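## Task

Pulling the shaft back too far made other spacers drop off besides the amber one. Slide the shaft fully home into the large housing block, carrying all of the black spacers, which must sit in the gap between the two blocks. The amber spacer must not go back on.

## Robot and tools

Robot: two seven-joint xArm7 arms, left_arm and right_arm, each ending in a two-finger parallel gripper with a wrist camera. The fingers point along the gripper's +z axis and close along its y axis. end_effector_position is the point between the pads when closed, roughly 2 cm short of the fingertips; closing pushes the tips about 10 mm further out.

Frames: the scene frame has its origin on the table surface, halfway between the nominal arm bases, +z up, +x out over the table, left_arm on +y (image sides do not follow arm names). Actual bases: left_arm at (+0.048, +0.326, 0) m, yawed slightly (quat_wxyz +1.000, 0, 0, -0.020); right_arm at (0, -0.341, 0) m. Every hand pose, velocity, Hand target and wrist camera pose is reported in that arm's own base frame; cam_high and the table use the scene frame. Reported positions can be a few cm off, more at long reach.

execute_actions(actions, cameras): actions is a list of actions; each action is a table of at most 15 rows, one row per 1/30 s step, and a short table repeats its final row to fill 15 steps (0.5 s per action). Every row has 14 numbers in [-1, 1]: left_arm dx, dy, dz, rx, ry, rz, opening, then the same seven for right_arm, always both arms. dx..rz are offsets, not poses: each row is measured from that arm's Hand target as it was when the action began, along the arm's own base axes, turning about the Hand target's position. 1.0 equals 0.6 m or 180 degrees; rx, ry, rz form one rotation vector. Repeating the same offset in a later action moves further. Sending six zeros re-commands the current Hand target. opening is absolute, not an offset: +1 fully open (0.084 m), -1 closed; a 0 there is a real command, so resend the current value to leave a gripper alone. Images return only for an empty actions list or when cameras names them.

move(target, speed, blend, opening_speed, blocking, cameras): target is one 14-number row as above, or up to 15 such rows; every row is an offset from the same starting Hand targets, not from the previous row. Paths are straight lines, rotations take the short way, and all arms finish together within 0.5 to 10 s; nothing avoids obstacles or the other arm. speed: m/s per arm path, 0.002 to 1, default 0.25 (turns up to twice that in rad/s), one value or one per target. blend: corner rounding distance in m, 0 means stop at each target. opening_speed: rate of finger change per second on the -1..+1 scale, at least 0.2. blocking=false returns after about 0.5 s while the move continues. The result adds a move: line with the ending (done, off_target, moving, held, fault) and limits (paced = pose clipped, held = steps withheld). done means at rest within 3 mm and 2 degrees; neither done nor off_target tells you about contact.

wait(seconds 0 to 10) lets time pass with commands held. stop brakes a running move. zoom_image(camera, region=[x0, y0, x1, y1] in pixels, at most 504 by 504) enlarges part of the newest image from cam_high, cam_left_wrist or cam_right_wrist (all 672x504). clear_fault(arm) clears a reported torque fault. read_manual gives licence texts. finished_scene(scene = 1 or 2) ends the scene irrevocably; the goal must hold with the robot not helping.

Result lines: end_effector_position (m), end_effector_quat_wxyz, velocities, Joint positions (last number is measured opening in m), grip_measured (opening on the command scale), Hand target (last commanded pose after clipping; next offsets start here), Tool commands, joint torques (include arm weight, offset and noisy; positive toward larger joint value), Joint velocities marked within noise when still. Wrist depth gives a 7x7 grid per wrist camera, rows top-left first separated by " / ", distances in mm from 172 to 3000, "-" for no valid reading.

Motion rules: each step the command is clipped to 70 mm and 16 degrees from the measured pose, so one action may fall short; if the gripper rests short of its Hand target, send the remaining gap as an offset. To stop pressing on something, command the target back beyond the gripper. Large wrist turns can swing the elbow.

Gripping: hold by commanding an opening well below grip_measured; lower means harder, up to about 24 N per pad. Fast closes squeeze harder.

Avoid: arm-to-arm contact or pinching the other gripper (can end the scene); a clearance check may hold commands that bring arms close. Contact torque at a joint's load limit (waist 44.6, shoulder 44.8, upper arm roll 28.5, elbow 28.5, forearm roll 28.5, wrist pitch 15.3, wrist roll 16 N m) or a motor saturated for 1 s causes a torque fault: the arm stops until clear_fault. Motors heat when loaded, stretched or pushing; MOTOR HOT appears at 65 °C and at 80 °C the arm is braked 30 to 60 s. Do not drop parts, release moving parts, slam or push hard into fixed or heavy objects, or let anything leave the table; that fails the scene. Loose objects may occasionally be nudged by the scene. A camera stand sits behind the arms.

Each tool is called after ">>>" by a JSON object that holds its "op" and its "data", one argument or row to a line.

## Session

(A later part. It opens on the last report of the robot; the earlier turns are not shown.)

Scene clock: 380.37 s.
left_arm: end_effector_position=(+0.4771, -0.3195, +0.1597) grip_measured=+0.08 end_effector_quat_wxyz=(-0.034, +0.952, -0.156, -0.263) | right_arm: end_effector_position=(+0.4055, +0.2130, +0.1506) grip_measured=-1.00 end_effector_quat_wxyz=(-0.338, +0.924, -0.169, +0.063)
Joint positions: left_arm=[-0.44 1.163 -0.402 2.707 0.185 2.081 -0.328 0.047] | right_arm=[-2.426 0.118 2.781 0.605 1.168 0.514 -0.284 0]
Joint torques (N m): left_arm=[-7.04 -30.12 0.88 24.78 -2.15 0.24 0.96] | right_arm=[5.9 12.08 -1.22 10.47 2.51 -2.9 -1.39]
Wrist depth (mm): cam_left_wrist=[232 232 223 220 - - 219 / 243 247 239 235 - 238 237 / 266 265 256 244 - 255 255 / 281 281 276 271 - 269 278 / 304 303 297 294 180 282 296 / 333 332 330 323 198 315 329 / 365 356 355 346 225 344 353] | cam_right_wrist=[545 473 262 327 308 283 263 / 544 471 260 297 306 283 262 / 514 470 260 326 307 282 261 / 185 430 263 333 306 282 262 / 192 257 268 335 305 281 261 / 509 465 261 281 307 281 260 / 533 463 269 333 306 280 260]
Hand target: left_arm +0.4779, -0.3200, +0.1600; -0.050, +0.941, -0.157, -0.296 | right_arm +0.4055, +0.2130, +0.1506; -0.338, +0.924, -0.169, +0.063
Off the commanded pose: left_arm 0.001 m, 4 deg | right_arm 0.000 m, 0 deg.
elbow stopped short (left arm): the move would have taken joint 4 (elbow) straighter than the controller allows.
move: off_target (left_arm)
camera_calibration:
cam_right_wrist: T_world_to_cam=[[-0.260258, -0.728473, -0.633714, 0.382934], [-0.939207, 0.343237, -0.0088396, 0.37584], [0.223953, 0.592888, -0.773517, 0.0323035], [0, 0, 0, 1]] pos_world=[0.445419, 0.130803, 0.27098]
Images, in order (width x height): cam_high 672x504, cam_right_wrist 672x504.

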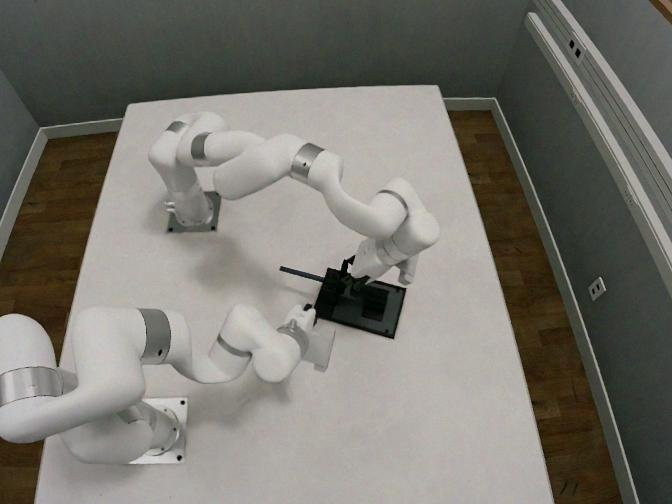

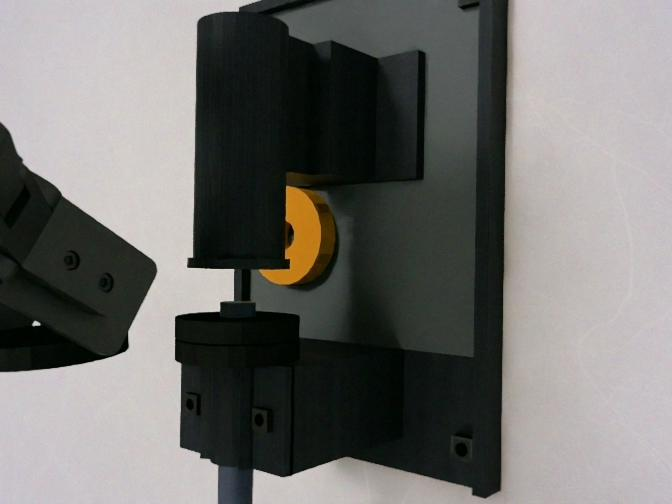

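>>> {"op": "move", "data": {
  "target": [
    [0.019,-0.012,-0.04,0,0,0,-0.1,0,0,0,0,0,0,-1]
  ],
  "speed": 0.08,
  "cameras": ["cam_right_wrist"]
}}

>>> {"op": "zoom_image", "data": {
  "camera": "cam_right_wrist",
  "region": [60, 220, 320, 420]
}}

Scene clock: 381.87 s.
left_arm: end_effector_position=(+0.4885, -0.3267, +0.1357) grip_measured=+0.08 end_effector_quat_wxyz=(-0.027, +0.956, -0.155, -0.248) | right_arm: end_effector_position=(+0.4055, +0.2130, +0.1506) grip_measured=-1.00 end_effector_quat_wxyz=(-0.338, +0.924, -0.169, +0.063)
Joint positions: left_arm=[-0.448 1.196 -0.372 2.707 0.171 2.012 -0.316 0.047] | right_arm=[-2.426 0.118 2.781 0.605 1.168 0.514 -0.284 0]
Joint torques (N m): left_arm=[-6.45 -36.59 1.26 19.32 -1.97 -2.25 1.08] | right_arm=[5.91 11.71 -1.22 10.63 2.27 -2.73 -1.36]
Wrist depth (mm): cam_left_wrist=[210 210 200 200 197 197 199 / 223 220 213 212 - 212 212 / 234 239 230 - - 230 230 / 251 251 246 233 - 242 247 / 271 271 261 256 - 261 265 / 293 294 281 - - 279 292 / 319 313 312 - 183 305 312] | cam_right_wrist=[520 471 263 327 307 284 263 / 491 469 260 298 306 283 262 / 181 199 260 325 306 282 262 / 236 206 259 332 306 281 262 / 486 218 268 335 305 282 261 / 533 464 262 281 306 281 260 / 533 465 269 333 307 280 260]
Hand target: left_arm +0.4893, -0.3272, +0.1360; -0.050, +0.941, -0.157, -0.296 | right_arm +0.4055, +0.2130, +0.1506; -0.338, +0.924, -0.169, +0.063
Off the commanded pose: left_arm 0.001 m, 6 deg | right_arm 0.000 m, 0 deg.
elbow stopped short (left arm): the move would have taken joint 4 (elbow) straighter than the controller allows.
move: off_target (left_arm)
camera_calibration:
cam_right_wrist: T_world_to_cam=[[-0.260258, -0.728473, -0.633714, 0.382934], [-0.939207, 0.343237, -0.0088396, 0.37584], [0.223953, 0.592888, -0.773517, 0.0323035], [0, 0, 0, 1]] pos_world=[0.445419, 0.130803, 0.27098]
Images, in order (width x height): cam_right_wrist 672x504.

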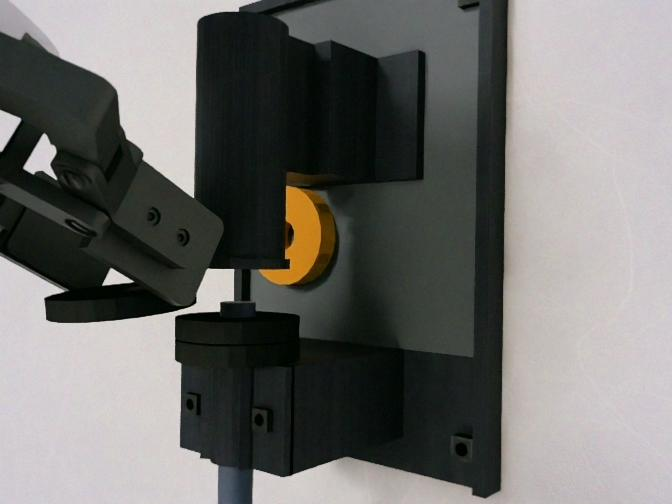

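Scaled by 1.938 from the camera's 672x504 image, which has a finer 960x720 frame.

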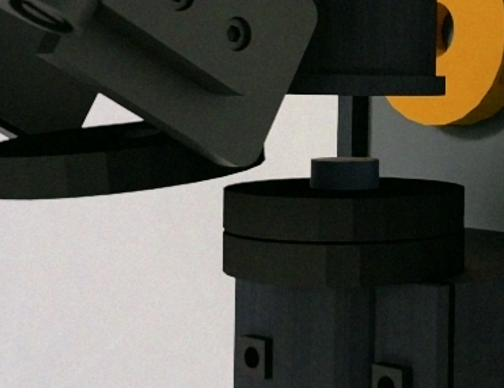

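>>> {"op": "move", "data": {
  "target": [
    [0.0047,-0.0016,-0.037,0,0,0,-0.1,0,0,0,0,0,0,-1]
  ],
  "speed": 0.05,
  "cameras": ["cam_right_wrist"]
}}

>>> {"op": "zoom_image", "data": {
  "camera": "cam_right_wrist",
  "region": [60, 220, 320, 420]
}}

Scene clock: 383.73 s.
left_arm: end_effector_position=(+0.4913, -0.3277, +0.1135) grip_measured=+0.08 end_effector_quat_wxyz=(-0.029, +0.955, -0.155, -0.249) | right_arm: end_effector_position=(+0.4055, +0.2130, +0.1506) grip_measured=-1.00 end_effector_quat_wxyz=(-0.338, +0.924, -0.169, +0.063)
Joint positions: left_arm=[-0.456 1.228 -0.333 2.707 0.147 1.981 -0.301 0.047] | right_arm=[-2.426 0.118 2.781 0.605 1.168 0.514 -0.284 0]
Joint torques (N m): left_arm=[-6.7 -33.73 1.13 19.92 -2.26 -2.15 1.08] | right_arm=[6.04 11.02 -1.13 10.52 2.25 -2.6 -1.36]
Wrist depth (mm): cam_left_wrist=[189 189 179 178 178 178 181 / 201 201 193 187 - 184 193 / 215 214 203 - - - 202 / 226 226 214 - - - 216 / 239 243 231 - - - 233 / 264 264 254 - - 256 255 / 288 282 276 - - 273 281] | cam_right_wrist=[496 451 262 327 308 284 262 / 492 - 260 298 306 283 262 / 187 197 258 326 306 282 261 / 252 259 230 332 306 281 261 / 538 238 267 335 305 282 260 / 534 466 262 281 306 281 260 / 534 463 269 333 307 281 259]
Hand target: left_arm +0.4922, -0.3282, +0.1138; -0.050, +0.941, -0.157, -0.296 | right_arm +0.4055, +0.2130, +0.1506; -0.338, +0.924, -0.169, +0.063
Off the commanded pose: left_arm 0.001 m, 6 deg | right_arm 0.000 m, 0 deg.
elbow stopped short (left arm): the move would have taken joint 4 (elbow) straighter than the controller allows.
move: off_target (left_arm)
camera_calibration:
cam_right_wrist: T_world_to_cam=[[-0.260258, -0.728473, -0.633714, 0.382934], [-0.939207, 0.343237, -0.0088396, 0.37584], [0.223953, 0.592888, -0.773517, 0.0323035], [0, 0, 0, 1]] pos_world=[0.445419, 0.130803, 0.27098]
Images, in order (width x height): cam_right_wrist 672x504.

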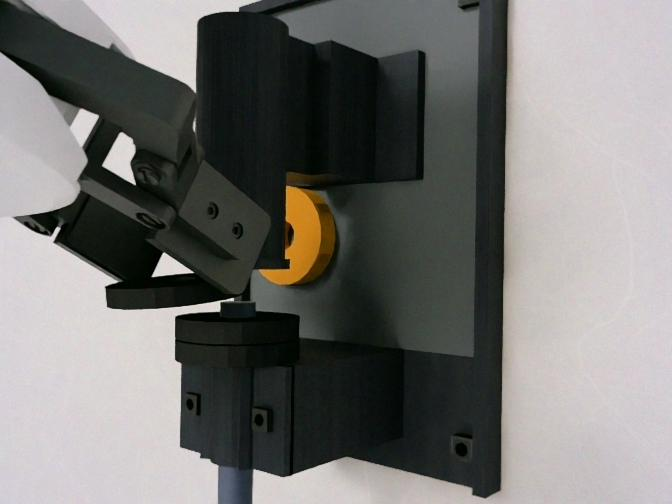

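Scaled by 1.938 from the camera's 672x504 image, which has a finer 960x720 frame.

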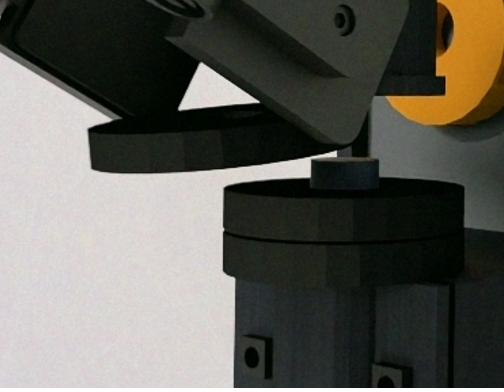

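>>> {"op": "move", "data": {
  "target": [
    [0.0,0,-0.023,0,0,0,-0.1,0,0,0,0,0,0,-1]
  ],
  "speed": 0.03,
  "cameras": ["cam_right_wrist"]
}}

>>> {"op": "zoom_image", "data": {
  "camera": "cam_right_wrist",
  "region": [60, 220, 320, 420]
}}

Scene clock: 388.77 s.
left_arm: end_effector_position=(+0.4913, -0.3277, +0.0998) grip_measured=+0.08 end_effector_quat_wxyz=(-0.030, +0.954, -0.156, -0.253) | right_arm: end_effector_position=(+0.4055, +0.2130, +0.1506) grip_measured=-1.00 end_effector_quat_wxyz=(-0.338, +0.924, -0.169, +0.063)
Joint positions: left_arm=[-0.466 1.248 -0.291 2.707 0.115 1.966 -0.289 0.047] | right_arm=[-2.426 0.118 2.781 0.605 1.168 0.514 -0.284 0]
Joint torques (N m): left_arm=[-6.63 -33.27 1.81 24.55 -2.13 -2.32 1.04] | right_arm=[5.92 9.33 -1.08 10.76 1.94 -2.53 -1.31]
Wrist depth (mm): cam_left_wrist=[176 176 - - - - - / 187 186 176 175 - - 175 / 200 200 187 - - - 190 / 211 211 201 - - - 197 / 227 223 209 - - - 212 / 242 247 235 - - - 235 / 270 264 253 - - - 262] | cam_right_wrist=[- 187 262 327 308 283 262 / - 176 258 298 306 283 263 / 189 203 238 326 306 282 262 / 538 267 239 331 306 281 261 / 536 258 266 334 305 281 261 / 535 463 262 281 307 281 260 / 534 464 269 333 307 280 260]
Hand target: left_arm +0.4922, -0.3282, +0.1000; -0.050, +0.941, -0.157, -0.296 | right_arm +0.4055, +0.2130, +0.1506; -0.338, +0.924, -0.169, +0.063
Off the commanded pose: left_arm 0.001 m, 6 deg | right_arm 0.000 m, 0 deg.
elbow stopped short (left arm): the move would have taken joint 4 (elbow) straighter than the controller allows.
move: off_target (left_arm)
camera_calibration:
cam_right_wrist: T_world_to_cam=[[-0.260258, -0.728473, -0.633714, 0.382934], [-0.939207, 0.343237, -0.0088396, 0.37584], [0.223953, 0.592888, -0.773517, 0.0323035], [0, 0, 0, 1]] pos_world=[0.445419, 0.130803, 0.27098]
Images, in order (width x height): cam_right_wrist 672x504.

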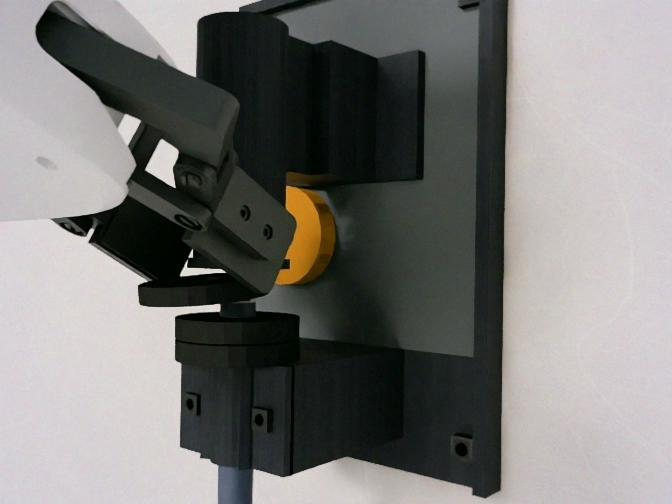

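Scaled by 1.938 from the camera's 672x504 image, which has a finer 960x720 frame.

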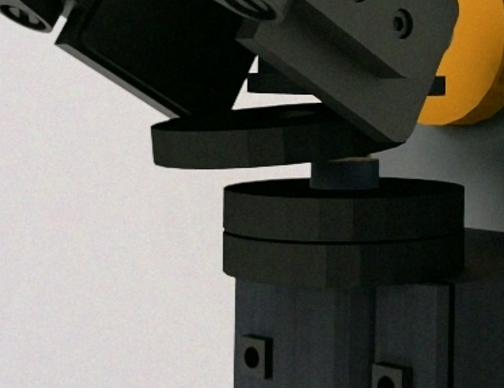

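>>> {"op": "move", "data": {
  "target": [
    [0.0,0,-0.019,0,0,0,-0.1,0,0,0,0,0,0,-1]
  ],
  "speed": 0.02,
  "cameras": ["cam_right_wrist"]
}}

>>> {"op": "zoom_image", "data": {
  "camera": "cam_right_wrist",
  "region": [60, 220, 320, 420]
}}

Scene clock: 391.90 s.
left_arm: end_effector_position=(+0.4913, -0.3277, +0.0884) grip_measured=+0.08 end_effector_quat_wxyz=(-0.032, +0.954, -0.156, -0.255) | right_arm: end_effector_position=(+0.4055, +0.2130, +0.1506) grip_measured=-1.00 end_effector_quat_wxyz=(-0.338, +0.924, -0.169, +0.063)
Joint positions: left_arm=[-0.476 1.264 -0.25 2.707 0.083 1.953 -0.278 0.047] | right_arm=[-2.426 0.118 2.781 0.605 1.168 0.514 -0.284 0]
Joint torques (N m): left_arm=[-6.84 -32.09 1.93 24.2 -1.89 -2.17 0.95] | right_arm=[5.97 8.05 -1.07 10.69 1.73 -2.48 -1.27]
Wrist depth (mm): cam_left_wrist=[- - - - - - - / 175 175 - - - - - / 187 187 175 - - - - / 198 197 185 - - - 187 / 214 213 196 - - - 198 / 232 232 216 - - - 219 / 254 248 234 - - - 246] | cam_right_wrist=[- 186 262 327 307 283 262 / 178 181 188 298 306 283 262 / 204 188 219 325 306 282 262 / 537 276 239 331 305 282 261 / 538 258 256 334 305 282 260 / 535 466 261 281 307 281 260 / 535 463 269 333 307 280 260]
Hand target: left_arm +0.4922, -0.3282, +0.0886; -0.050, +0.941, -0.157, -0.296 | right_arm +0.4055, +0.2130, +0.1506; -0.338, +0.924, -0.169, +0.063
Off the commanded pose: left_arm 0.001 m, 5 deg | right_arm 0.000 m, 0 deg.
elbow stopped short (left arm): the move would have taken joint 4 (elbow) straighter than the controller allows.
move: off_target (left_arm)
camera_calibration:
cam_right_wrist: T_world_to_cam=[[-0.260258, -0.728473, -0.633714, 0.382934], [-0.939207, 0.343237, -0.0088396, 0.37584], [0.223953, 0.592888, -0.773517, 0.0323035], [0, 0, 0, 1]] pos_world=[0.445419, 0.130803, 0.27098]
Images, in order (width x height): cam_right_wrist 672x504.

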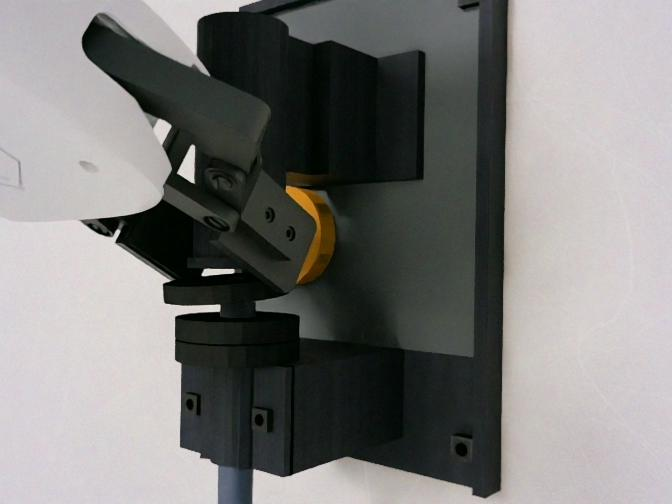

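Scaled by 1.938 from the camera's 672x504 image, which has a finer 960x720 frame.

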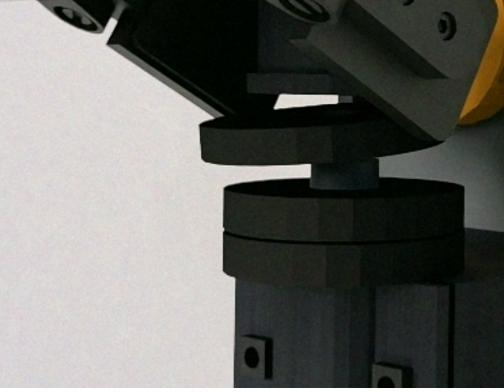

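>>> {"op": "move", "data": {
  "target": [
    [0.0,0,-0.01,0,0,0,-0.1,0,0,0,0,0,0,-1]
  ],
  "speed": 0.02,
  "cameras": ["cam_right_wrist"]
}}

>>> {"op": "zoom_image", "data": {
  "camera": "cam_right_wrist",
  "region": [130, 240, 330, 380]
}}

Scene clock: 394.77 s.
left_arm: end_effector_position=(+0.4913, -0.3277, +0.0824) grip_measured=+0.08 end_effector_quat_wxyz=(-0.032, +0.953, -0.156, -0.256) | right_arm: end_effector_position=(+0.4055, +0.2130, +0.1506) grip_measured=-1.00 end_effector_quat_wxyz=(-0.338, +0.924, -0.169, +0.063)
Joint positions: left_arm=[-0.482 1.272 -0.223 2.707 0.061 1.946 -0.271 0.047] | right_arm=[-2.426 0.118 2.781 0.605 1.168 0.514 -0.284 0]
Joint torques (N m): left_arm=[-6.4 -31.76 2.31 24.15 -2.02 -2.35 1.26] | right_arm=[5.73 7.05 -1.06 10.97 1.61 -2.49 -1.29]
Wrist depth (mm): cam_left_wrist=[- - - - - - - / - - - - - - - / 180 181 - - - - - / 191 191 178 - - - - / 206 206 188 - - - 194 / 224 219 206 - - - 207 / 240 240 225 - - - 230] | cam_right_wrist=[- 187 262 328 308 284 263 / 181 185 194 298 306 283 262 / 208 194 226 325 306 283 261 / 537 277 251 326 306 281 261 / 536 259 257 336 305 281 260 / 532 465 262 281 307 281 261 / 533 462 269 333 307 280 260]
Hand target: left_arm +0.4922, -0.3282, +0.0826; -0.050, +0.941, -0.157, -0.296 | right_arm +0.4055, +0.2130, +0.1506; -0.338, +0.924, -0.169, +0.063
Off the commanded pose: left_arm 0.001 m, 5 deg | right_arm 0.000 m, 0 deg.
elbow stopped short (left arm): the move would have taken joint 4 (elbow) straighter than the controller allows.
move: off_target (left_arm)
camera_calibration:
cam_right_wrist: T_world_to_cam=[[-0.260258, -0.728473, -0.633714, 0.382934], [-0.939207, 0.343237, -0.0088396, 0.37584], [0.223953, 0.592888, -0.773517, 0.0323035], [0, 0, 0, 1]] pos_world=[0.445419, 0.130803, 0.27098]
Images, in order (width x height): cam_right_wrist 672x504.

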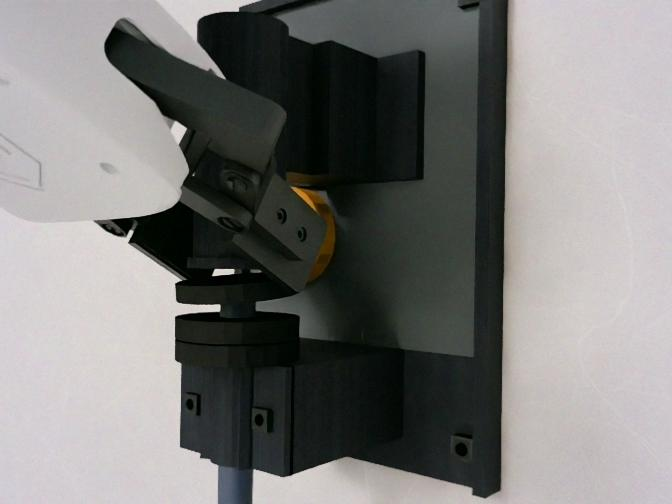

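Scaled by 2.520 from the camera's 672x504 image, which has a finer 960x720 frame.

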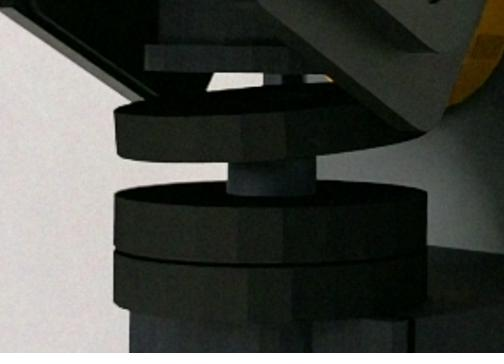

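>>> {"op": "move", "data": {
  "target": [
    [-0.0031,0.0011,0,0,0,0,-0.05,0,0,0,0,0,0,-1]
  ],
  "speed": 0.01,
  "cameras": ["cam_right_wrist"]
}}

>>> {"op": "zoom_image", "data": {
  "camera": "cam_right_wrist",
  "region": [130, 240, 330, 380]
}}

Scene clock: 399.70 s.
left_arm: end_effector_position=(+0.4895, -0.3270, +0.0825) grip_measured=+0.08 end_effector_quat_wxyz=(-0.034, +0.952, -0.156, -0.260) end_effector_velocity=(+0.000, +0.000, +0.000) end_effector_angular_velocity=(+0.000, -0.001, +0.000) | right_arm: end_effector_position=(+0.4055, +0.2130, +0.1506) grip_measured=-1.00 end_effector_quat_wxyz=(-0.338, +0.924, -0.169, +0.063)
Joint positions: left_arm=[-0.489 1.271 -0.192 2.707 0.035 1.952 -0.265 0.047] | right_arm=[-2.426 0.118 2.781 0.605 1.168 0.514 -0.284 0]
Joint velocities: left_arm=[-0.002 -0.001 0.007 0 -0.005 0 0.001 0] | right_arm=[within noise]
Joint torques (N m): left_arm=[-6.74 -39.14 2.28 22.88 -1.92 1.69 1.22] | right_arm=[5.7 5.88 -1.19 10.86 0.94 -2.33 -1.23]
Wrist depth (mm): cam_left_wrist=[- - - - - - - / - - - - - - - / 180 180 - - - - - / 191 190 177 - - - - / 206 206 188 - - - 194 / 225 220 205 - - - 207 / 242 241 240 - - - 230] | cam_right_wrist=[- 187 262 328 307 283 262 / 179 186 194 298 306 283 261 / 205 193 223 326 306 282 261 / 540 276 248 325 306 282 261 / 537 259 256 335 306 281 260 / 533 464 261 281 307 281 260 / 530 463 269 332 306 280 260]
Hand target: left_arm +0.4903, -0.3275, +0.0826; -0.050, +0.941, -0.157, -0.296 | right_arm +0.4055, +0.2130, +0.1506; -0.338, +0.924, -0.169, +0.063
Off the commanded pose: left_arm 0.001 m, 5 deg | right_arm 0.000 m, 0 deg.
elbow stopped short (left arm): the move would have taken joint 4 (elbow) straighter than the controller allows.
move: off_target (left_arm)
camera_calibration:
cam_right_wrist: T_world_to_cam=[[-0.260258, -0.728473, -0.633714, 0.382934], [-0.939207, 0.343237, -0.0088396, 0.37584], [0.223953, 0.592888, -0.773517, 0.0323035], [0, 0, 0, 1]] pos_world=[0.445419, 0.130803, 0.27098]
Images, in order (width x height): cam_right_wrist 672x504.

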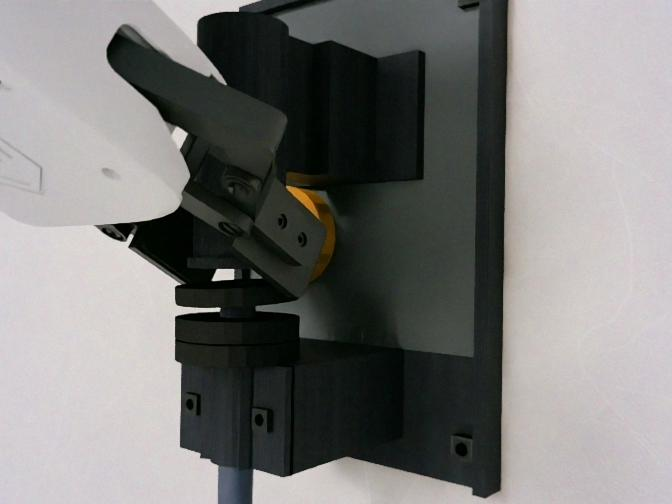

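Scaled by 2.520 from the camera's 672x504 image, which has a finer 960x720 frame.

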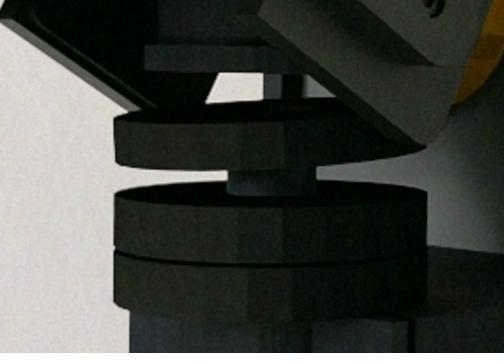

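>>> {"op": "move", "data": {
  "target": [
    [-0.0031,0.0011,0,0,0,0,0.0,0,0,0,0,0,0,-1]
  ],
  "speed": 0.01,
  "cameras": ["cam_right_wrist"]
}}

>>> {"op": "zoom_image", "data": {
  "camera": "cam_right_wrist",
  "region": [130, 240, 330, 380]
}}

Scene clock: 404.30 s.
left_arm: end_effector_position=(+0.4876, -0.3264, +0.0825) grip_measured=+0.08 end_effector_quat_wxyz=(-0.035, +0.951, -0.156, -0.263) | right_arm: end_effector_position=(+0.4055, +0.2130, +0.1506) grip_measured=-1.00 end_effector_quat_wxyz=(-0.338, +0.924, -0.169, +0.063)
Joint positions: left_arm=[-0.493 1.271 -0.176 2.707 0.02 1.959 -0.262 0.047] | right_arm=[-2.426 0.118 2.781 0.605 1.168 0.514 -0.284 0]
Joint torques (N m): left_arm=[-7.35 -38.77 2.37 22.44 -2.15 2.22 1.06] | right_arm=[5.79 4.84 -1.23 10.87 0.54 -2.33 -1.08]
Wrist depth (mm): cam_left_wrist=[- - - - - - - / - - - - - - - / 180 180 - - - - - / 191 191 177 - - - - / 207 206 192 - - - 194 / 226 220 205 - - - 207 / 243 242 235 - - - 230] | cam_right_wrist=[- 187 262 328 308 284 263 / 177 185 194 298 306 283 262 / 208 192 219 326 307 283 262 / 537 277 239 325 306 282 261 / 537 259 256 334 305 282 260 / 535 465 261 281 307 280 260 / 533 463 269 333 306 280 260]
Hand target: left_arm +0.4884, -0.3269, +0.0826; -0.050, +0.941, -0.157, -0.296 | right_arm +0.4055, +0.2130, +0.1506; -0.338, +0.924, -0.169, +0.063
Off the commanded pose: left_arm 0.001 m, 4 deg | right_arm 0.000 m, 0 deg.
elbow stopped short (left arm): the move would have taken joint 4 (elbow) straighter than the controller allows.
move: off_target (left_arm)
camera_calibration:
cam_right_wrist: T_world_to_cam=[[-0.260258, -0.728473, -0.633714, 0.382934], [-0.939207, 0.343237, -0.0088396, 0.37584], [0.223953, 0.592888, -0.773517, 0.0323035], [0, 0, 0, 1]] pos_world=[0.445419, 0.130803, 0.27098]
Images, in order (width x height): cam_right_wrist 672x504.

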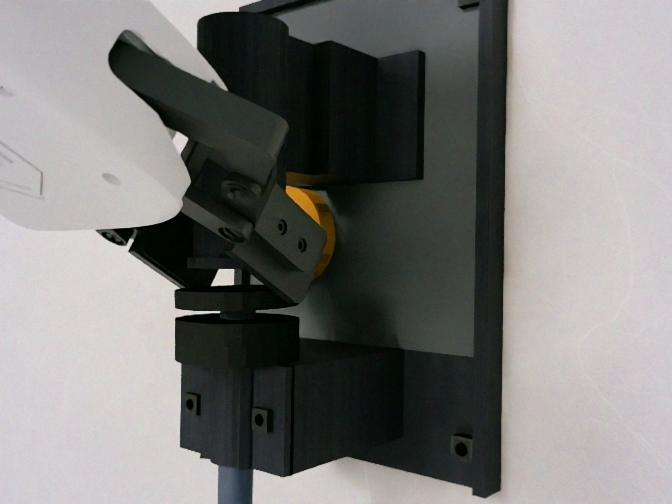

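Scaled by 2.520 from the camera's 672x504 image, which has a finer 960x720 frame.

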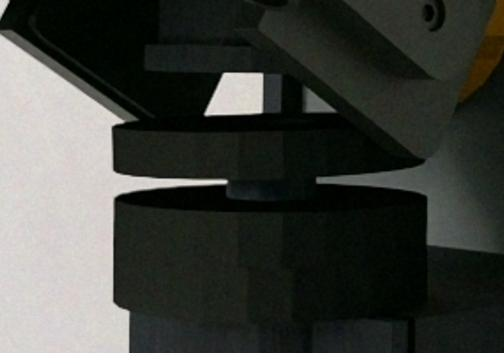

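>>> {"op": "move", "data": {
  "target": [
    [-0.0045,0.0015,0,0,0,0,0.0,0,0,0,0,0,0,-1]
  ],
  "speed": 0.01,
  "cameras": ["cam_right_wrist"]
}}

>>> {"op": "zoom_image", "data": {
  "camera": "cam_right_wrist",
  "region": [130, 240, 330, 380]
}}

Scene clock: 408.57 s.
left_arm: end_effector_position=(+0.4849, -0.3255, +0.0825) grip_measured=+0.08 end_effector_quat_wxyz=(-0.037, +0.950, -0.156, -0.268) | right_arm: end_effector_position=(+0.4055, +0.2130, +0.1506) grip_measured=-1.00 end_effector_quat_wxyz=(-0.338, +0.924, -0.169, +0.063)
Joint positions: left_arm=[-0.496 1.272 -0.167 2.707 0.013 1.969 -0.261 0.047] | right_arm=[-2.426 0.118 2.781 0.605 1.168 0.514 -0.284 0]
Joint torques (N m): left_arm=[-6.92 -31.13 2.61 21.64 -2.08 1.82 0.97] | right_arm=[5.66 5.18 -1.23 10.86 0.16 -2.24 -1]
Wrist depth (mm): cam_left_wrist=[- - - - - - - / - - - - - - - / 180 180 - - - - - / 191 191 174 - - - - / 207 206 192 - - - 194 / 226 221 206 - - - 207 / 244 244 237 - - - 231] | cam_right_wrist=[- 187 263 326 308 284 262 / 178 185 199 298 306 283 262 / 204 192 217 326 307 282 262 / 540 276 239 324 305 281 261 / 538 271 254 335 305 281 260 / 532 464 262 281 307 280 260 / 530 464 269 333 307 280 260]
Hand target: left_arm +0.4857, -0.3260, +0.0826; -0.050, +0.941, -0.157, -0.296 | right_arm +0.4055, +0.2130, +0.1506; -0.338, +0.924, -0.169, +0.063
Off the commanded pose: left_arm 0.001 m, 4 deg | right_arm 0.000 m, 0 deg.
elbow stopped short (left arm): the move would have taken joint 4 (elbow) straighter than the controller allows.
move: off_target (left_arm)
camera_calibration:
cam_right_wrist: T_world_to_cam=[[-0.260258, -0.728473, -0.633714, 0.382934], [-0.939207, 0.343237, -0.0088396, 0.37584], [0.223953, 0.592888, -0.773517, 0.0323035], [0, 0, 0, 1]] pos_world=[0.445419, 0.130803, 0.27098]
Images, in order (width x height): cam_right_wrist 672x504.

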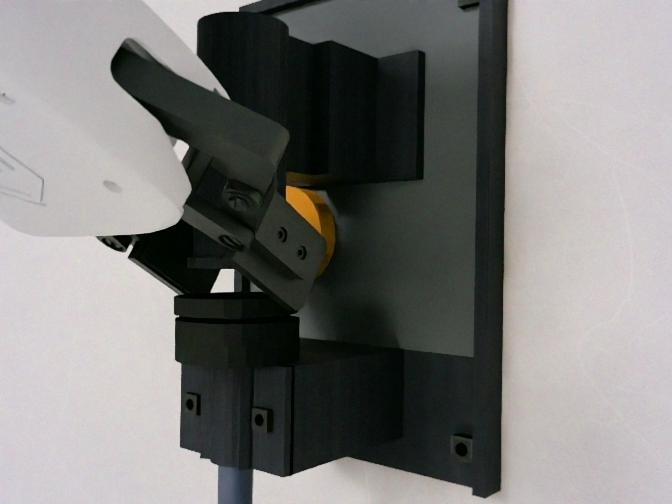

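Scaled by 2.520 from the camera's 672x504 image, which has a finer 960x720 frame.

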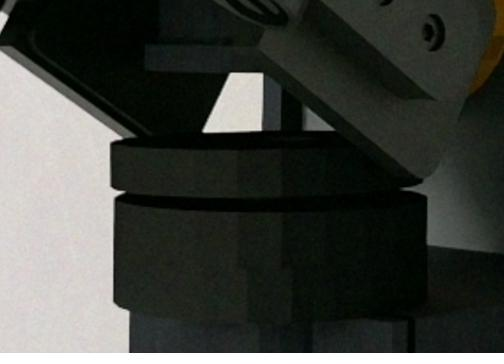

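>>> {"op": "move", "data": {
  "target": [
    [-0.0015,-0.0004,-0.001,0,0,0,0.0,0,0,0,0,0,0,-1]
  ],
  "speed": 0.01,
  "cameras": ["cam_right_wrist"]
}}

>>> {"op": "zoom_image", "data": {
  "camera": "cam_right_wrist",
  "region": [150, 260, 320, 380]
}}

Scene clock: 413.43 s.
left_arm: end_effector_position=(+0.4840, -0.3257, +0.0819) grip_measured=+0.08 end_effector_quat_wxyz=(-0.038, +0.950, -0.156, -0.269) | right_arm: end_effector_position=(+0.4055, +0.2130, +0.1506) grip_measured=-1.00 end_effector_quat_wxyz=(-0.338, +0.924, -0.169, +0.063)
Joint positions: left_arm=[-0.498 1.273 -0.163 2.707 0.008 1.97 -0.261 0.047] | right_arm=[-2.426 0.118 2.781 0.605 1.168 0.514 -0.284 0]
Joint torques (N m): left_arm=[-6.91 -30.33 2.43 20.68 -2.22 -1.67 1.05] | right_arm=[5.45 4.98 -1.18 10.83 -0.33 -2.12 -1]
Wrist depth (mm): cam_left_wrist=[- - - - - - - / - - - - - - - / 179 179 - - - - - / 190 190 174 - - - - / 207 206 192 - - - 193 / 226 221 206 - - - 206 / 244 243 - - - - 233] | cam_right_wrist=[- 187 262 326 308 283 262 / 177 185 198 298 306 283 262 / 204 191 217 325 307 282 262 / 538 276 238 326 306 282 260 / 536 290 253 334 305 282 261 / 535 464 262 281 307 281 260 / 532 465 268 332 307 280 260]
Hand target: left_arm +0.4848, -0.3262, +0.0820; -0.050, +0.941, -0.157, -0.296 | right_arm +0.4055, +0.2130, +0.1506; -0.338, +0.924, -0.169, +0.063
Off the commanded pose: left_arm 0.001 m, 4 deg | right_arm 0.000 m, 0 deg.
elbow stopped short (left arm): the move would have taken joint 4 (elbow) straighter than the controller allows.
move: off_target (left_arm)
camera_calibration:
cam_right_wrist: T_world_to_cam=[[-0.260258, -0.728473, -0.633714, 0.382934], [-0.939207, 0.343237, -0.0088396, 0.37584], [0.223953, 0.592888, -0.773517, 0.0323035], [0, 0, 0, 1]] pos_world=[0.445419, 0.130803, 0.27098]
Images, in order (width x height): cam_right_wrist 672x504.

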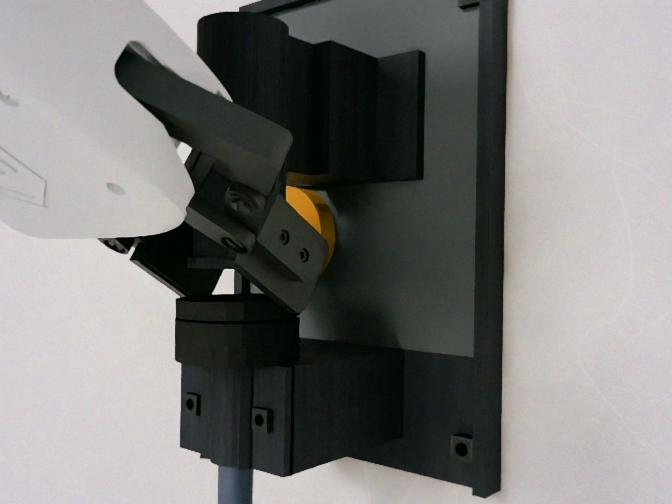

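Scaled by 2.965 from the camera's 672x504 image, which has a finer 960x720 frame.

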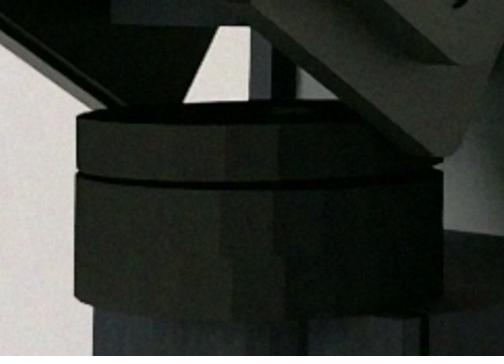

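>>> {"op": "move", "data": {
  "target": [
    [0,0,0,0,0,0,0.0,-0.21,0.05,0,0,0,0,-1],
    [0.0,0,0,0,0,0,0,-0.182,0.333,-0.12,0,0,0,-1]
  ],
  "speed": 0.2,
  "blend": 0.02,
  "cameras": ["cam_right_wrist"]
}}

Scene clock: 415.90 s.
left_arm: end_effector_position=(+0.4840, -0.3257, +0.0819) grip_measured=+0.08 end_effector_quat_wxyz=(-0.038, +0.949, -0.156, -0.269) | right_arm: end_effector_position=(+0.2963, +0.4128, +0.0786) grip_measured=-1.00 end_effector_quat_wxyz=(-0.338, +0.924, -0.169, +0.063)
Joint positions: left_arm=[-0.499 1.273 -0.16 2.707 0.006 1.97 -0.261 0.047] | right_arm=[-2.095 -0.224 3.104 0.829 2.148 0.159 -0.73 0]
Joint torques (N m): left_arm=[-7.38 -36.94 2.48 20.3 -2.37 -1.62 1.05] | right_arm=[6.07 8.67 -2.4 14.77 2.14 1.63 -1.37]
Wrist depth (mm): cam_left_wrist=[- - - - - - - / - - - - - - - / 179 179 - - - - - / 190 189 174 - - - - / 207 206 192 - - - 193 / 226 221 206 - - - 206 / 244 243 - - - - 233] | cam_right_wrist=[396 329 291 - 236 211 195 / 393 328 290 244 237 211 195 / 393 326 289 243 237 211 194 / 391 326 289 243 236 210 194 / 389 324 288 243 235 209 193 / 387 323 287 242 235 209 193 / 386 322 286 249 227 208 193]
Hand target: left_arm +0.4848, -0.3262, +0.0820; -0.050, +0.941, -0.157, -0.296 | right_arm +0.2963, +0.4128, +0.0786; -0.338, +0.924, -0.169, +0.063
Off the commanded pose: left_arm 0.001 m, 4 deg | right_arm 0.000 m, 0 deg.
elbow stopped short (left arm): the move would have taken joint 4 (elbow) straighter than the controller allows.
move: off_target (left_arm)
camera_calibration:
cam_right_wrist: T_world_to_cam=[[-0.260297, -0.728568, -0.633588, 0.454455], [-0.93922, 0.343203, -0.0087912, 0.204069], [0.223854, 0.592791, -0.77362, -0.117307], [0, 0, 0, 1]] pos_world=[0.336219, 0.330603, 0.198981]
Images, in order (width x height): cam_right_wrist 672x504.

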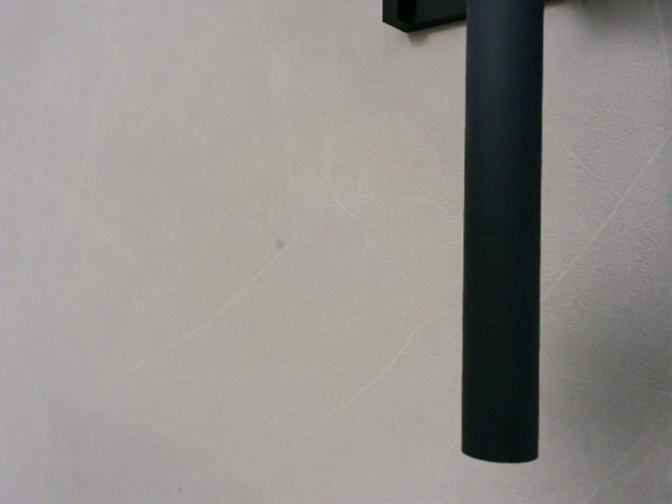

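>>> {"op": "move", "data": {
  "target": [0,0,0,0,0,0,0.0,0.0165,-0.0063,0,0,0,0,-1],
  "speed": 0.04
}}

>>> {"op": "move", "data": {
  "target": [0,0,0,0,0,0,0.0,0.003,-0.0011,0,0,0,0,-1],
  "speed": 0.01
}}

>>> {"op": "move", "data": {
  "target": [0,0,0,0,0,0,0.0,0.003,-0.0011,0,0,0,0,-1],
  "speed": 0.01
}}

Scene clock: 416.97 s.
left_arm: end_effector_position=(+0.4840, -0.3257, +0.0819) grip_measured=+0.08 end_effector_quat_wxyz=(-0.038, +0.949, -0.156, -0.269) | right_arm: end_effector_position=(+0.3062, +0.4090, +0.0786) grip_measured=-1.00 end_effector_quat_wxyz=(-0.338, +0.924, -0.169, +0.063)
Joint positions: left_arm=[-0.499 1.273 -0.16 2.707 0.005 1.97 -0.26 0.047] | right_arm=[-2.117 -0.228 3.101 0.831 2.098 0.173 -0.7 0]
Joint torques (N m): left_arm=[-6.56 -37.8 2.58 20.12 -2.05 -1.37 1.03] | right_arm=[-6.16 8.88 1.03 14.39 -2.67 1.38 1.57]
Wrist depth (mm): cam_left_wrist=[- - - - - - - / - - - - - - - / 179 179 - - - - - / 190 190 174 - - - - / 206 206 192 - - - 193 / 226 220 206 - - - 207 / 244 243 - - - - 233] | cam_right_wrist=[395 328 291 - 228 205 191 / 394 328 291 245 237 211 195 / 392 326 290 244 236 210 194 / 390 326 289 243 236 210 194 / 389 325 288 243 235 209 194 / 388 323 287 242 234 209 193 / 384 322 287 241 234 209 193]
Hand target: left_arm +0.4848, -0.3262, +0.0820; -0.050, +0.941, -0.157, -0.296 | right_arm +0.3062, +0.4090, +0.0786; -0.338, +0.924, -0.169, +0.063
Off the commanded pose: left_arm 0.001 m, 4 deg | right_arm 0.000 m, 0 deg.
elbow stopped short (left arm): the move would have taken joint 4 (elbow) straighter than the controller allows.
move: off_target (left_arm)

Scene clock: 417.67 s.
left_arm: end_effector_position=(+0.4840, -0.3257, +0.0819) grip_measured=+0.08 end_effector_quat_wxyz=(-0.038, +0.949, -0.156, -0.269) | right_arm: end_effector_position=(+0.3080, +0.4084, +0.0786) grip_measured=-1.00 end_effector_quat_wxyz=(-0.338, +0.924, -0.169, +0.063)
Joint positions: left_arm=[-0.499 1.273 -0.159 2.707 0.005 1.97 -0.26 0.047] | right_arm=[-2.121 -0.229 3.101 0.831 2.089 0.175 -0.694 0]
Joint torques (N m): left_arm=[-6.87 -38.43 2.52 20.06 -2.14 -1.65 1.16] | right_arm=[-6.29 8.99 -2.5 14.67 -2.4 1.42 1.7]
Wrist depth (mm): cam_left_wrist=[- - - - - - - / - - - - - - - / 179 179 - - - - - / 190 190 174 - - - - / 207 206 192 - - - 193 / 226 221 206 - - - 207 / 244 243 - - - - 233] | cam_right_wrist=[396 329 292 - 228 205 191 / 395 327 291 244 237 211 195 / 392 326 290 244 236 210 194 / 391 326 289 243 236 210 194 / 391 324 288 242 235 209 194 / 387 323 288 242 235 209 194 / 387 322 286 242 234 208 193]
Hand target: left_arm +0.4848, -0.3262, +0.0820; -0.050, +0.941, -0.157, -0.296 | right_arm +0.3080, +0.4084, +0.0786; -0.338, +0.924, -0.169, +0.063
Off the commanded pose: left_arm 0.001 m, 4 deg | right_arm 0.000 m, 0 deg.
elbow stopped short (left arm): the move would have taken joint 4 (elbow) straighter than the controller allows.
move: off_target (left_arm)

Scene clock: 418.37 s.
left_arm: end_effector_position=(+0.4840, -0.3257, +0.0819) grip_measured=+0.08 end_effector_quat_wxyz=(-0.038, +0.949, -0.156, -0.269) | right_arm: end_effector_position=(+0.3098, +0.4077, +0.0786) grip_measured=-1.00 end_effector_quat_wxyz=(-0.338, +0.924, -0.169, +0.063)
Joint positions: left_arm=[-0.499 1.273 -0.158 2.707 0.004 1.97 -0.26 0.047] | right_arm=[-2.125 -0.23 3.1 0.832 2.08 0.178 -0.689 0]
Joint torques (N m): left_arm=[-6.93 -38 2.7 19.64 -2.13 -1.58 1.12] | right_arm=[-5.59 8.88 -2.43 14.58 -2.21 1.5 1.59]
Wrist depth (mm): cam_left_wrist=[- - - - - - - / - - - - - - - / 179 179 - - - - - / 190 190 174 - - - - / 206 206 192 - - - 193 / 227 221 206 - - - 206 / 244 243 - - - - 233] | cam_right_wrist=[397 328 291 - 228 205 190 / 394 328 290 244 237 210 195 / 393 327 290 244 236 210 194 / 391 325 288 243 235 210 194 / 390 324 288 243 235 209 194 / 388 325 288 242 235 209 193 / 386 323 286 242 234 209 193]
Hand target: left_arm +0.4848, -0.3262, +0.0820; -0.050, +0.941, -0.157, -0.296 | right_arm +0.3098, +0.4077, +0.0786; -0.338, +0.924, -0.169, +0.063
Off the commanded pose: left_arm 0.001 m, 4 deg | right_arm 0.000 m, 0 deg.
elbow stopped short (left arm): the move would have taken joint 4 (elbow) straighter than the controller allows.
move: off_target (left_arm)

Continue.

>>> {"op": "move", "data": {
  "target": [0,0,0,0,0,0,0.0,0.003,-0.0011,0,0,0,0,-1],
  "speed": 0.01
}}

>>> {"op": "move", "data": {
  "target": [0,0,0,0,0,0,0.0,0.003,-0.0011,0,0,0,0,-1],
  "speed": 0.01
}}

Scene clock: 419.17 s.
left_arm: end_effector_position=(+0.4840, -0.3257, +0.0819) grip_measured=+0.08 end_effector_quat_wxyz=(-0.038, +0.949, -0.156, -0.269) | right_arm: end_effector_position=(+0.3116, +0.4070, +0.0786) grip_measured=-1.00 end_effector_quat_wxyz=(-0.338, +0.924, -0.169, +0.063)
Joint positions: left_arm=[-0.499 1.273 -0.158 2.707 0.004 1.97 -0.26 0.047] | right_arm=[-2.129 -0.231 3.099 0.832 2.071 0.18 -0.684 0]
Joint torques (N m): left_arm=[-6.89 -38.61 2.2 19.7 -1.98 -1.43 0.95] | right_arm=[-6.26 8.55 -2.57 14.74 -2.45 1.55 1.66]
Wrist depth (mm): cam_left_wrist=[- - - - - - - / - - - - - - - / 179 179 - - - - - / 190 190 174 - - - - / 207 206 192 - - - 193 / 226 221 206 - - - 206 / 244 243 - - - - 233] | cam_right_wrist=[396 329 292 - 224 205 190 / 394 327 290 244 236 211 194 / 394 326 289 243 236 210 194 / 391 325 288 243 235 210 194 / 389 323 288 243 235 209 193 / 388 324 287 242 235 209 194 / 385 322 286 241 234 208 193]
Hand target: left_arm +0.4848, -0.3262, +0.0820; -0.050, +0.941, -0.157, -0.296 | right_arm +0.3116, +0.4070, +0.0786; -0.338, +0.924, -0.169, +0.063
Off the commanded pose: left_arm 0.001 m, 4 deg | right_arm 0.000 m, 0 deg.
elbow stopped short (left arm): the move would have taken joint 4 (elbow) straighter than the controller allows.
move: off_target (left_arm)

Scene clock: 419.87 s.
left_arm: end_effector_position=(+0.4840, -0.3257, +0.0819) grip_measured=+0.08 end_effector_quat_wxyz=(-0.038, +0.950, -0.156, -0.269) | right_arm: end_effector_position=(+0.3132, +0.4065, +0.0786) grip_measured=-1.00 end_effector_quat_wxyz=(-0.338, +0.924, -0.169, +0.062)
Joint positions: left_arm=[-0.499 1.273 -0.158 2.707 0.004 1.97 -0.26 0.047] | right_arm=[-2.132 -0.232 3.099 0.833 2.063 0.183 -0.678 0]
Joint torques (N m): left_arm=[-7.44 -38.68 2.65 19.57 -2.07 -1.49 1.07] | right_arm=[-12.15 8.36 -9.21 15.58 -2.82 -1.46 1.13]
Wrist depth (mm): cam_left_wrist=[- - - - - - - / - - - - - - - / 179 179 - - - - - / 190 190 174 - - - - / 207 206 192 - - - 193 / 226 221 206 - - - 207 / 244 243 - - - - 233] | cam_right_wrist=[397 329 291 - 223 204 189 / 393 328 290 - 236 210 195 / 392 326 289 244 236 210 194 / 391 326 289 243 236 210 194 / 391 324 288 243 235 209 194 / 388 324 288 242 234 209 193 / 386 322 286 241 234 209 193]
Hand target: left_arm +0.4848, -0.3262, +0.0820; -0.050, +0.941, -0.157, -0.296 | right_arm +0.3134, +0.4064, +0.0786; -0.338, +0.924, -0.169, +0.063
Off the commanded pose: left_arm 0.001 m, 4 deg | right_arm 0.000 m, 0 deg.
elbow stopped short (left arm): the move would have taken joint 4 (elbow) straighter than the controller allows.
move: off_target (left_arm)

>>> {"op": "move", "data": {
  "target": [0,0,0,0,0,0,0.0,0.003,-0.0011,0,0,0,0,-1],
  "speed": 0.01
}}

>>> {"op": "move", "data": {
  "target": [0,0,0,0,0,0,0.0,0.0022,-0.0008,0,0,0,0,-1],
  "speed": 0.01
}}

Scene clock: 420.73 s.
left_arm: end_effector_position=(+0.4841, -0.3257, +0.0819) grip_measured=+0.08 end_effector_quat_wxyz=(-0.038, +0.950, -0.156, -0.269) | right_arm: end_effector_position=(+0.3149, +0.4059, +0.0786) grip_measured=-1.00 end_effector_quat_wxyz=(-0.338, +0.924, -0.169, +0.062)
Joint positions: left_arm=[-0.499 1.273 -0.157 2.707 0.003 1.97 -0.26 0.047] | right_arm=[-2.136 -0.233 3.098 0.834 2.054 0.186 -0.673 0]
Joint torques (N m): left_arm=[-7.17 -38.64 2.28 19.15 -2.13 -0.12 0.93] | right_arm=[-24.73 6.59 -22.5 18.04 -3.84 -6.93 1.49]
Wrist depth (mm): cam_left_wrist=[- - - - - - - / - - - - - - - / 179 179 - - - - - / 190 190 174 - - - - / 206 206 192 - - - 193 / 226 221 206 - - - 206 / 244 243 - - - - 233] | cam_right_wrist=[395 327 291 - 222 204 189 / 393 328 291 - 236 210 195 / 392 327 289 243 236 210 194 / 391 325 289 243 235 210 194 / 391 325 288 243 235 210 193 / 389 324 287 242 234 209 193 / 386 322 286 242 234 209 193]
Hand target: left_arm +0.4848, -0.3262, +0.0820; -0.050, +0.941, -0.157, -0.296 | right_arm +0.3152, +0.4057, +0.0786; -0.338, +0.924, -0.169, +0.063
Off the commanded pose: left_arm 0.001 m, 4 deg | right_arm 0.000 m, 0 deg.
elbow stopped short (left arm): the move would have taken joint 4 (elbow) straighter than the controller allows.
move: off_target (left_arm)

Scene clock: 421.43 s.
left_arm: end_effector_position=(+0.4841, -0.3257, +0.0819) grip_measured=+0.08 end_effector_quat_wxyz=(-0.038, +0.950, -0.156, -0.269) | right_arm: end_effector_position=(+0.3157, +0.4058, +0.0786) grip_measured=-1.00 end_effector_quat_wxyz=(-0.338, +0.924, -0.169, +0.062)
Joint positions: left_arm=[-0.499 1.273 -0.157 2.707 0.003 1.97 -0.26 0.047] | right_arm=[-2.139 -0.234 3.1 0.834 2.048 0.187 -0.67 0]
Joint torques (N m): left_arm=[-7.13 -38.35 2.63 19.64 -2.13 1.12 0.85] | right_arm=[-32.48 6.12 -27.54 21.07 -3.7 -9.42 1.28]
Wrist depth (mm): cam_left_wrist=[- - - - - - - / - - - - - - - / 179 179 - - - - - / 190 190 174 - - - - / 206 206 192 - - - 193 / 226 221 206 - - - 206 / 244 243 - - - - 233] | cam_right_wrist=[394 327 290 - 221 204 188 / 393 328 290 244 236 210 194 / 391 327 289 243 236 210 194 / 391 325 288 242 236 209 194 / 390 324 288 242 235 209 193 / 389 323 287 242 235 208 193 / 386 322 286 241 234 208 193]
Hand target: left_arm +0.4848, -0.3262, +0.0820; -0.050, +0.941, -0.157, -0.296 | right_arm +0.3165, +0.4052, +0.0786; -0.338, +0.924, -0.169, +0.063
Off the commanded pose: left_arm 0.001 m, 4 deg | right_arm 0.001 m, 0 deg.
elbow stopped short (left arm): the move would have taken joint 4 (elbow) straighter than the controller allows.
move: off_target (left_arm)

>>> {"op": "move", "data": {
  "target": [0.0003,0.0009,-0.0012,0,0,0,0.05,0,0,0,0,0,0,-1],
  "speed": 0.01
}}

>>> {"op": "move", "data": {
  "target": [0.0003,0.0009,-0.0012,0,0,0,0.05,0,0,0,0,0,0,-1],
  "speed": 0.01
}}

>>> {"op": "move", "data": {
  "target": [-0.0009,-0.0027,0.0036,0,0,0,0.05,0,0,0,0,0,0,-1],
  "speed": 0.01
}}

>>> {"op": "move", "data": {
  "target": [-0.0003,-0.0009,0.0012,0,0,0,0.05,0,0,0,0,0,0,-1],
  "speed": 0.01
}}

Scene clock: 424.97 s.
left_arm: end_effector_position=(+0.4842, -0.3252, +0.0811) grip_measured=+0.08 end_effector_quat_wxyz=(-0.038, +0.949, -0.156, -0.270) | right_arm: end_effector_position=(+0.3157, +0.4059, +0.0786) grip_measured=-1.00 end_effector_quat_wxyz=(-0.338, +0.924, -0.169, +0.062)
Joint positions: left_arm=[-0.499 1.274 -0.155 2.707 0.002 1.97 -0.259 0.047] | right_arm=[-2.148 -0.234 3.109 0.835 2.049 0.186 -0.672 0]
Joint torques (N m): left_arm=[5.03 -30.11 2.5 19.24 -2.37 -0.78 1.11] | right_arm=[-31.24 10.7 -27.17 21.4 0.85 -12.4 -1.66]
Wrist depth (mm): cam_left_wrist=[- - - - - - - / - - - - - - - / 179 178 - - - - - / 190 189 172 - - - - / 206 205 191 - - - 192 / 226 220 204 - - - 206 / 243 242 235 - - - 232] | cam_right_wrist=[395 327 291 - 222 204 188 / 393 328 289 244 236 210 194 / 393 325 289 243 236 210 194 / 391 325 288 242 235 209 194 / 389 323 287 242 235 209 193 / 390 323 287 242 235 209 193 / 388 323 286 241 234 208 193]
Hand target: left_arm +0.4850, -0.3257, +0.0812; -0.050, +0.941, -0.157, -0.296 | right_arm +0.3165, +0.4052, +0.0786; -0.338, +0.924, -0.169, +0.063
Off the commanded pose: left_arm 0.001 m, 3 deg | right_arm 0.001 m, 0 deg.
elbow stopped short (left arm): the move would have taken joint 4 (elbow) straighter than the controller allows.
move: off_target (left_arm)

Scene clock: 428.23 s.
left_arm: end_effector_position=(+0.4844, -0.3247, +0.0804) grip_measured=+0.08 end_effector_quat_wxyz=(-0.038, +0.949, -0.156, -0.270) | right_arm: end_effector_position=(+0.3157, +0.4059, +0.0786) grip_measured=-1.00 end_effector_quat_wxyz=(-0.338, +0.924, -0.169, +0.062)
Joint positions: left_arm=[-0.499 1.275 -0.154 2.707 0.002 1.97 -0.257 0.047] | right_arm=[-2.157 -0.234 3.117 0.835 2.05 0.185 -0.674 0]
Joint torques (N m): left_arm=[5.12 -30.27 2.3 19.35 -2.27 -0.93 0.99] | right_arm=[-31.68 7.08 -26.58 21.57 0.95 -12.52 -1.65]
Wrist depth (mm): cam_left_wrist=[- - - - - - - / - - - - - - - / 178 177 - - - - - / 189 188 - - - - - / 205 205 190 - - - - / 224 219 204 - - - 204 / 242 241 235 - - - 231] | cam_right_wrist=[394 328 291 - 222 204 189 / 393 327 289 244 236 210 194 / 392 326 289 243 236 210 194 / 391 326 288 243 235 210 194 / 390 325 288 242 234 210 193 / 389 323 288 242 234 209 193 / 388 323 287 242 234 209 193]
Hand target: left_arm +0.4852, -0.3251, +0.0805; -0.050, +0.941, -0.157, -0.296 | right_arm +0.3165, +0.4052, +0.0786; -0.338, +0.924, -0.169, +0.063
Off the commanded pose: left_arm 0.001 m, 3 deg | right_arm 0.001 m, 0 deg.
elbow stopped short (left arm): the move would have taken joint 4 (elbow) straighter than the controller allows.
move: off_target (left_arm)

Scene clock: 431.47 s.
left_arm: end_effector_position=(+0.4838, -0.3264, +0.0826) grip_measured=+0.08 end_effector_quat_wxyz=(-0.038, +0.950, -0.156, -0.269) | right_arm: end_effector_position=(+0.3157, +0.4060, +0.0786) grip_measured=-1.00 end_effector_quat_wxyz=(-0.338, +0.924, -0.169, +0.062)
Joint positions: left_arm=[-0.501 1.272 -0.154 2.707 0 1.971 -0.26 0.047] | right_arm=[-2.165 -0.234 3.126 0.836 2.051 0.183 -0.676 0]
Joint torques (N m): left_arm=[-4.32 -37.43 -5.79 19.27 -1.04 -1.41 -0.79] | right_arm=[-31.37 7.03 -26.84 21.38 0.95 -12.54 -1.71]
Wrist depth (mm): cam_left_wrist=[- - - - - - - / - - - - - - - / 180 180 - - - - - / 191 191 177 - - - - / 208 207 189 - - - 192 / 227 222 210 - - - 208 / 245 244 - - - - 234] | cam_right_wrist=[395 327 290 - 222 204 189 / 392 327 290 244 236 210 194 / 392 326 289 243 236 210 194 / 391 325 288 242 236 209 194 / 390 323 288 242 235 209 193 / 390 323 288 242 235 209 193 / 389 322 286 241 234 208 193]
Hand target: left_arm +0.4847, -0.3267, +0.0827; -0.050, +0.941, -0.157, -0.296 | right_arm +0.3165, +0.4052, +0.0786; -0.338, +0.924, -0.169, +0.063
Off the commanded pose: left_arm 0.001 m, 4 deg | right_arm 0.001 m, 0 deg.
elbow stopped short (left arm): the move would have taken joint 4 (elbow) straighter than the controller allows.
move: off_target (left_arm)

Scene clock: 434.80 s.
left_arm: end_effector_position=(+0.4837, -0.3268, +0.0833) grip_measured=+0.08 end_effector_quat_wxyz=(-0.038, +0.950, -0.156, -0.269) | right_arm: end_effector_position=(+0.3157, +0.4059, +0.0786) grip_measured=-1.00 end_effector_quat_wxyz=(-0.338, +0.924, -0.169, +0.062)
Joint positions: left_arm=[-0.501 1.27 -0.154 2.707 0 1.971 -0.261 0.047] | right_arm=[-2.174 -0.234 3.135 0.836 2.052 0.181 -0.679 0]
Joint torques (N m): left_arm=[-6.54 -39.55 -7.34 19.42 -2.01 -2.09 -0.69] | right_arm=[-30.65 7.45 -26.93 21.83 1.09 -12.54 -1.43]
Wrist depth (mm): cam_left_wrist=[- - - - - - - / - - - - - - - / 181 181 - - - - - / 192 191 178 - - - 180 / 208 208 190 - - - 191 / 228 222 210 - - - 208 / 246 245 - - - - 235] | cam_right_wrist=[395 328 291 - 221 204 188 / 393 327 290 244 236 210 194 / 393 326 289 243 236 210 194 / 391 325 288 243 236 210 194 / 390 324 288 243 235 209 193 / 389 323 287 242 235 209 193 / 388 322 287 241 234 209 193]
Hand target: left_arm +0.4845, -0.3273, +0.0834; -0.050, +0.941, -0.157, -0.296 | right_arm +0.3165, +0.4052, +0.0786; -0.338, +0.924, -0.169, +0.063
Off the commanded pose: left_arm 0.001 m, 4 deg | right_arm 0.001 m, 0 deg.
elbow stopped short (left arm): the move would have taken joint 4 (elbow) straighter than the controller allows.
move: off_target (left_arm)


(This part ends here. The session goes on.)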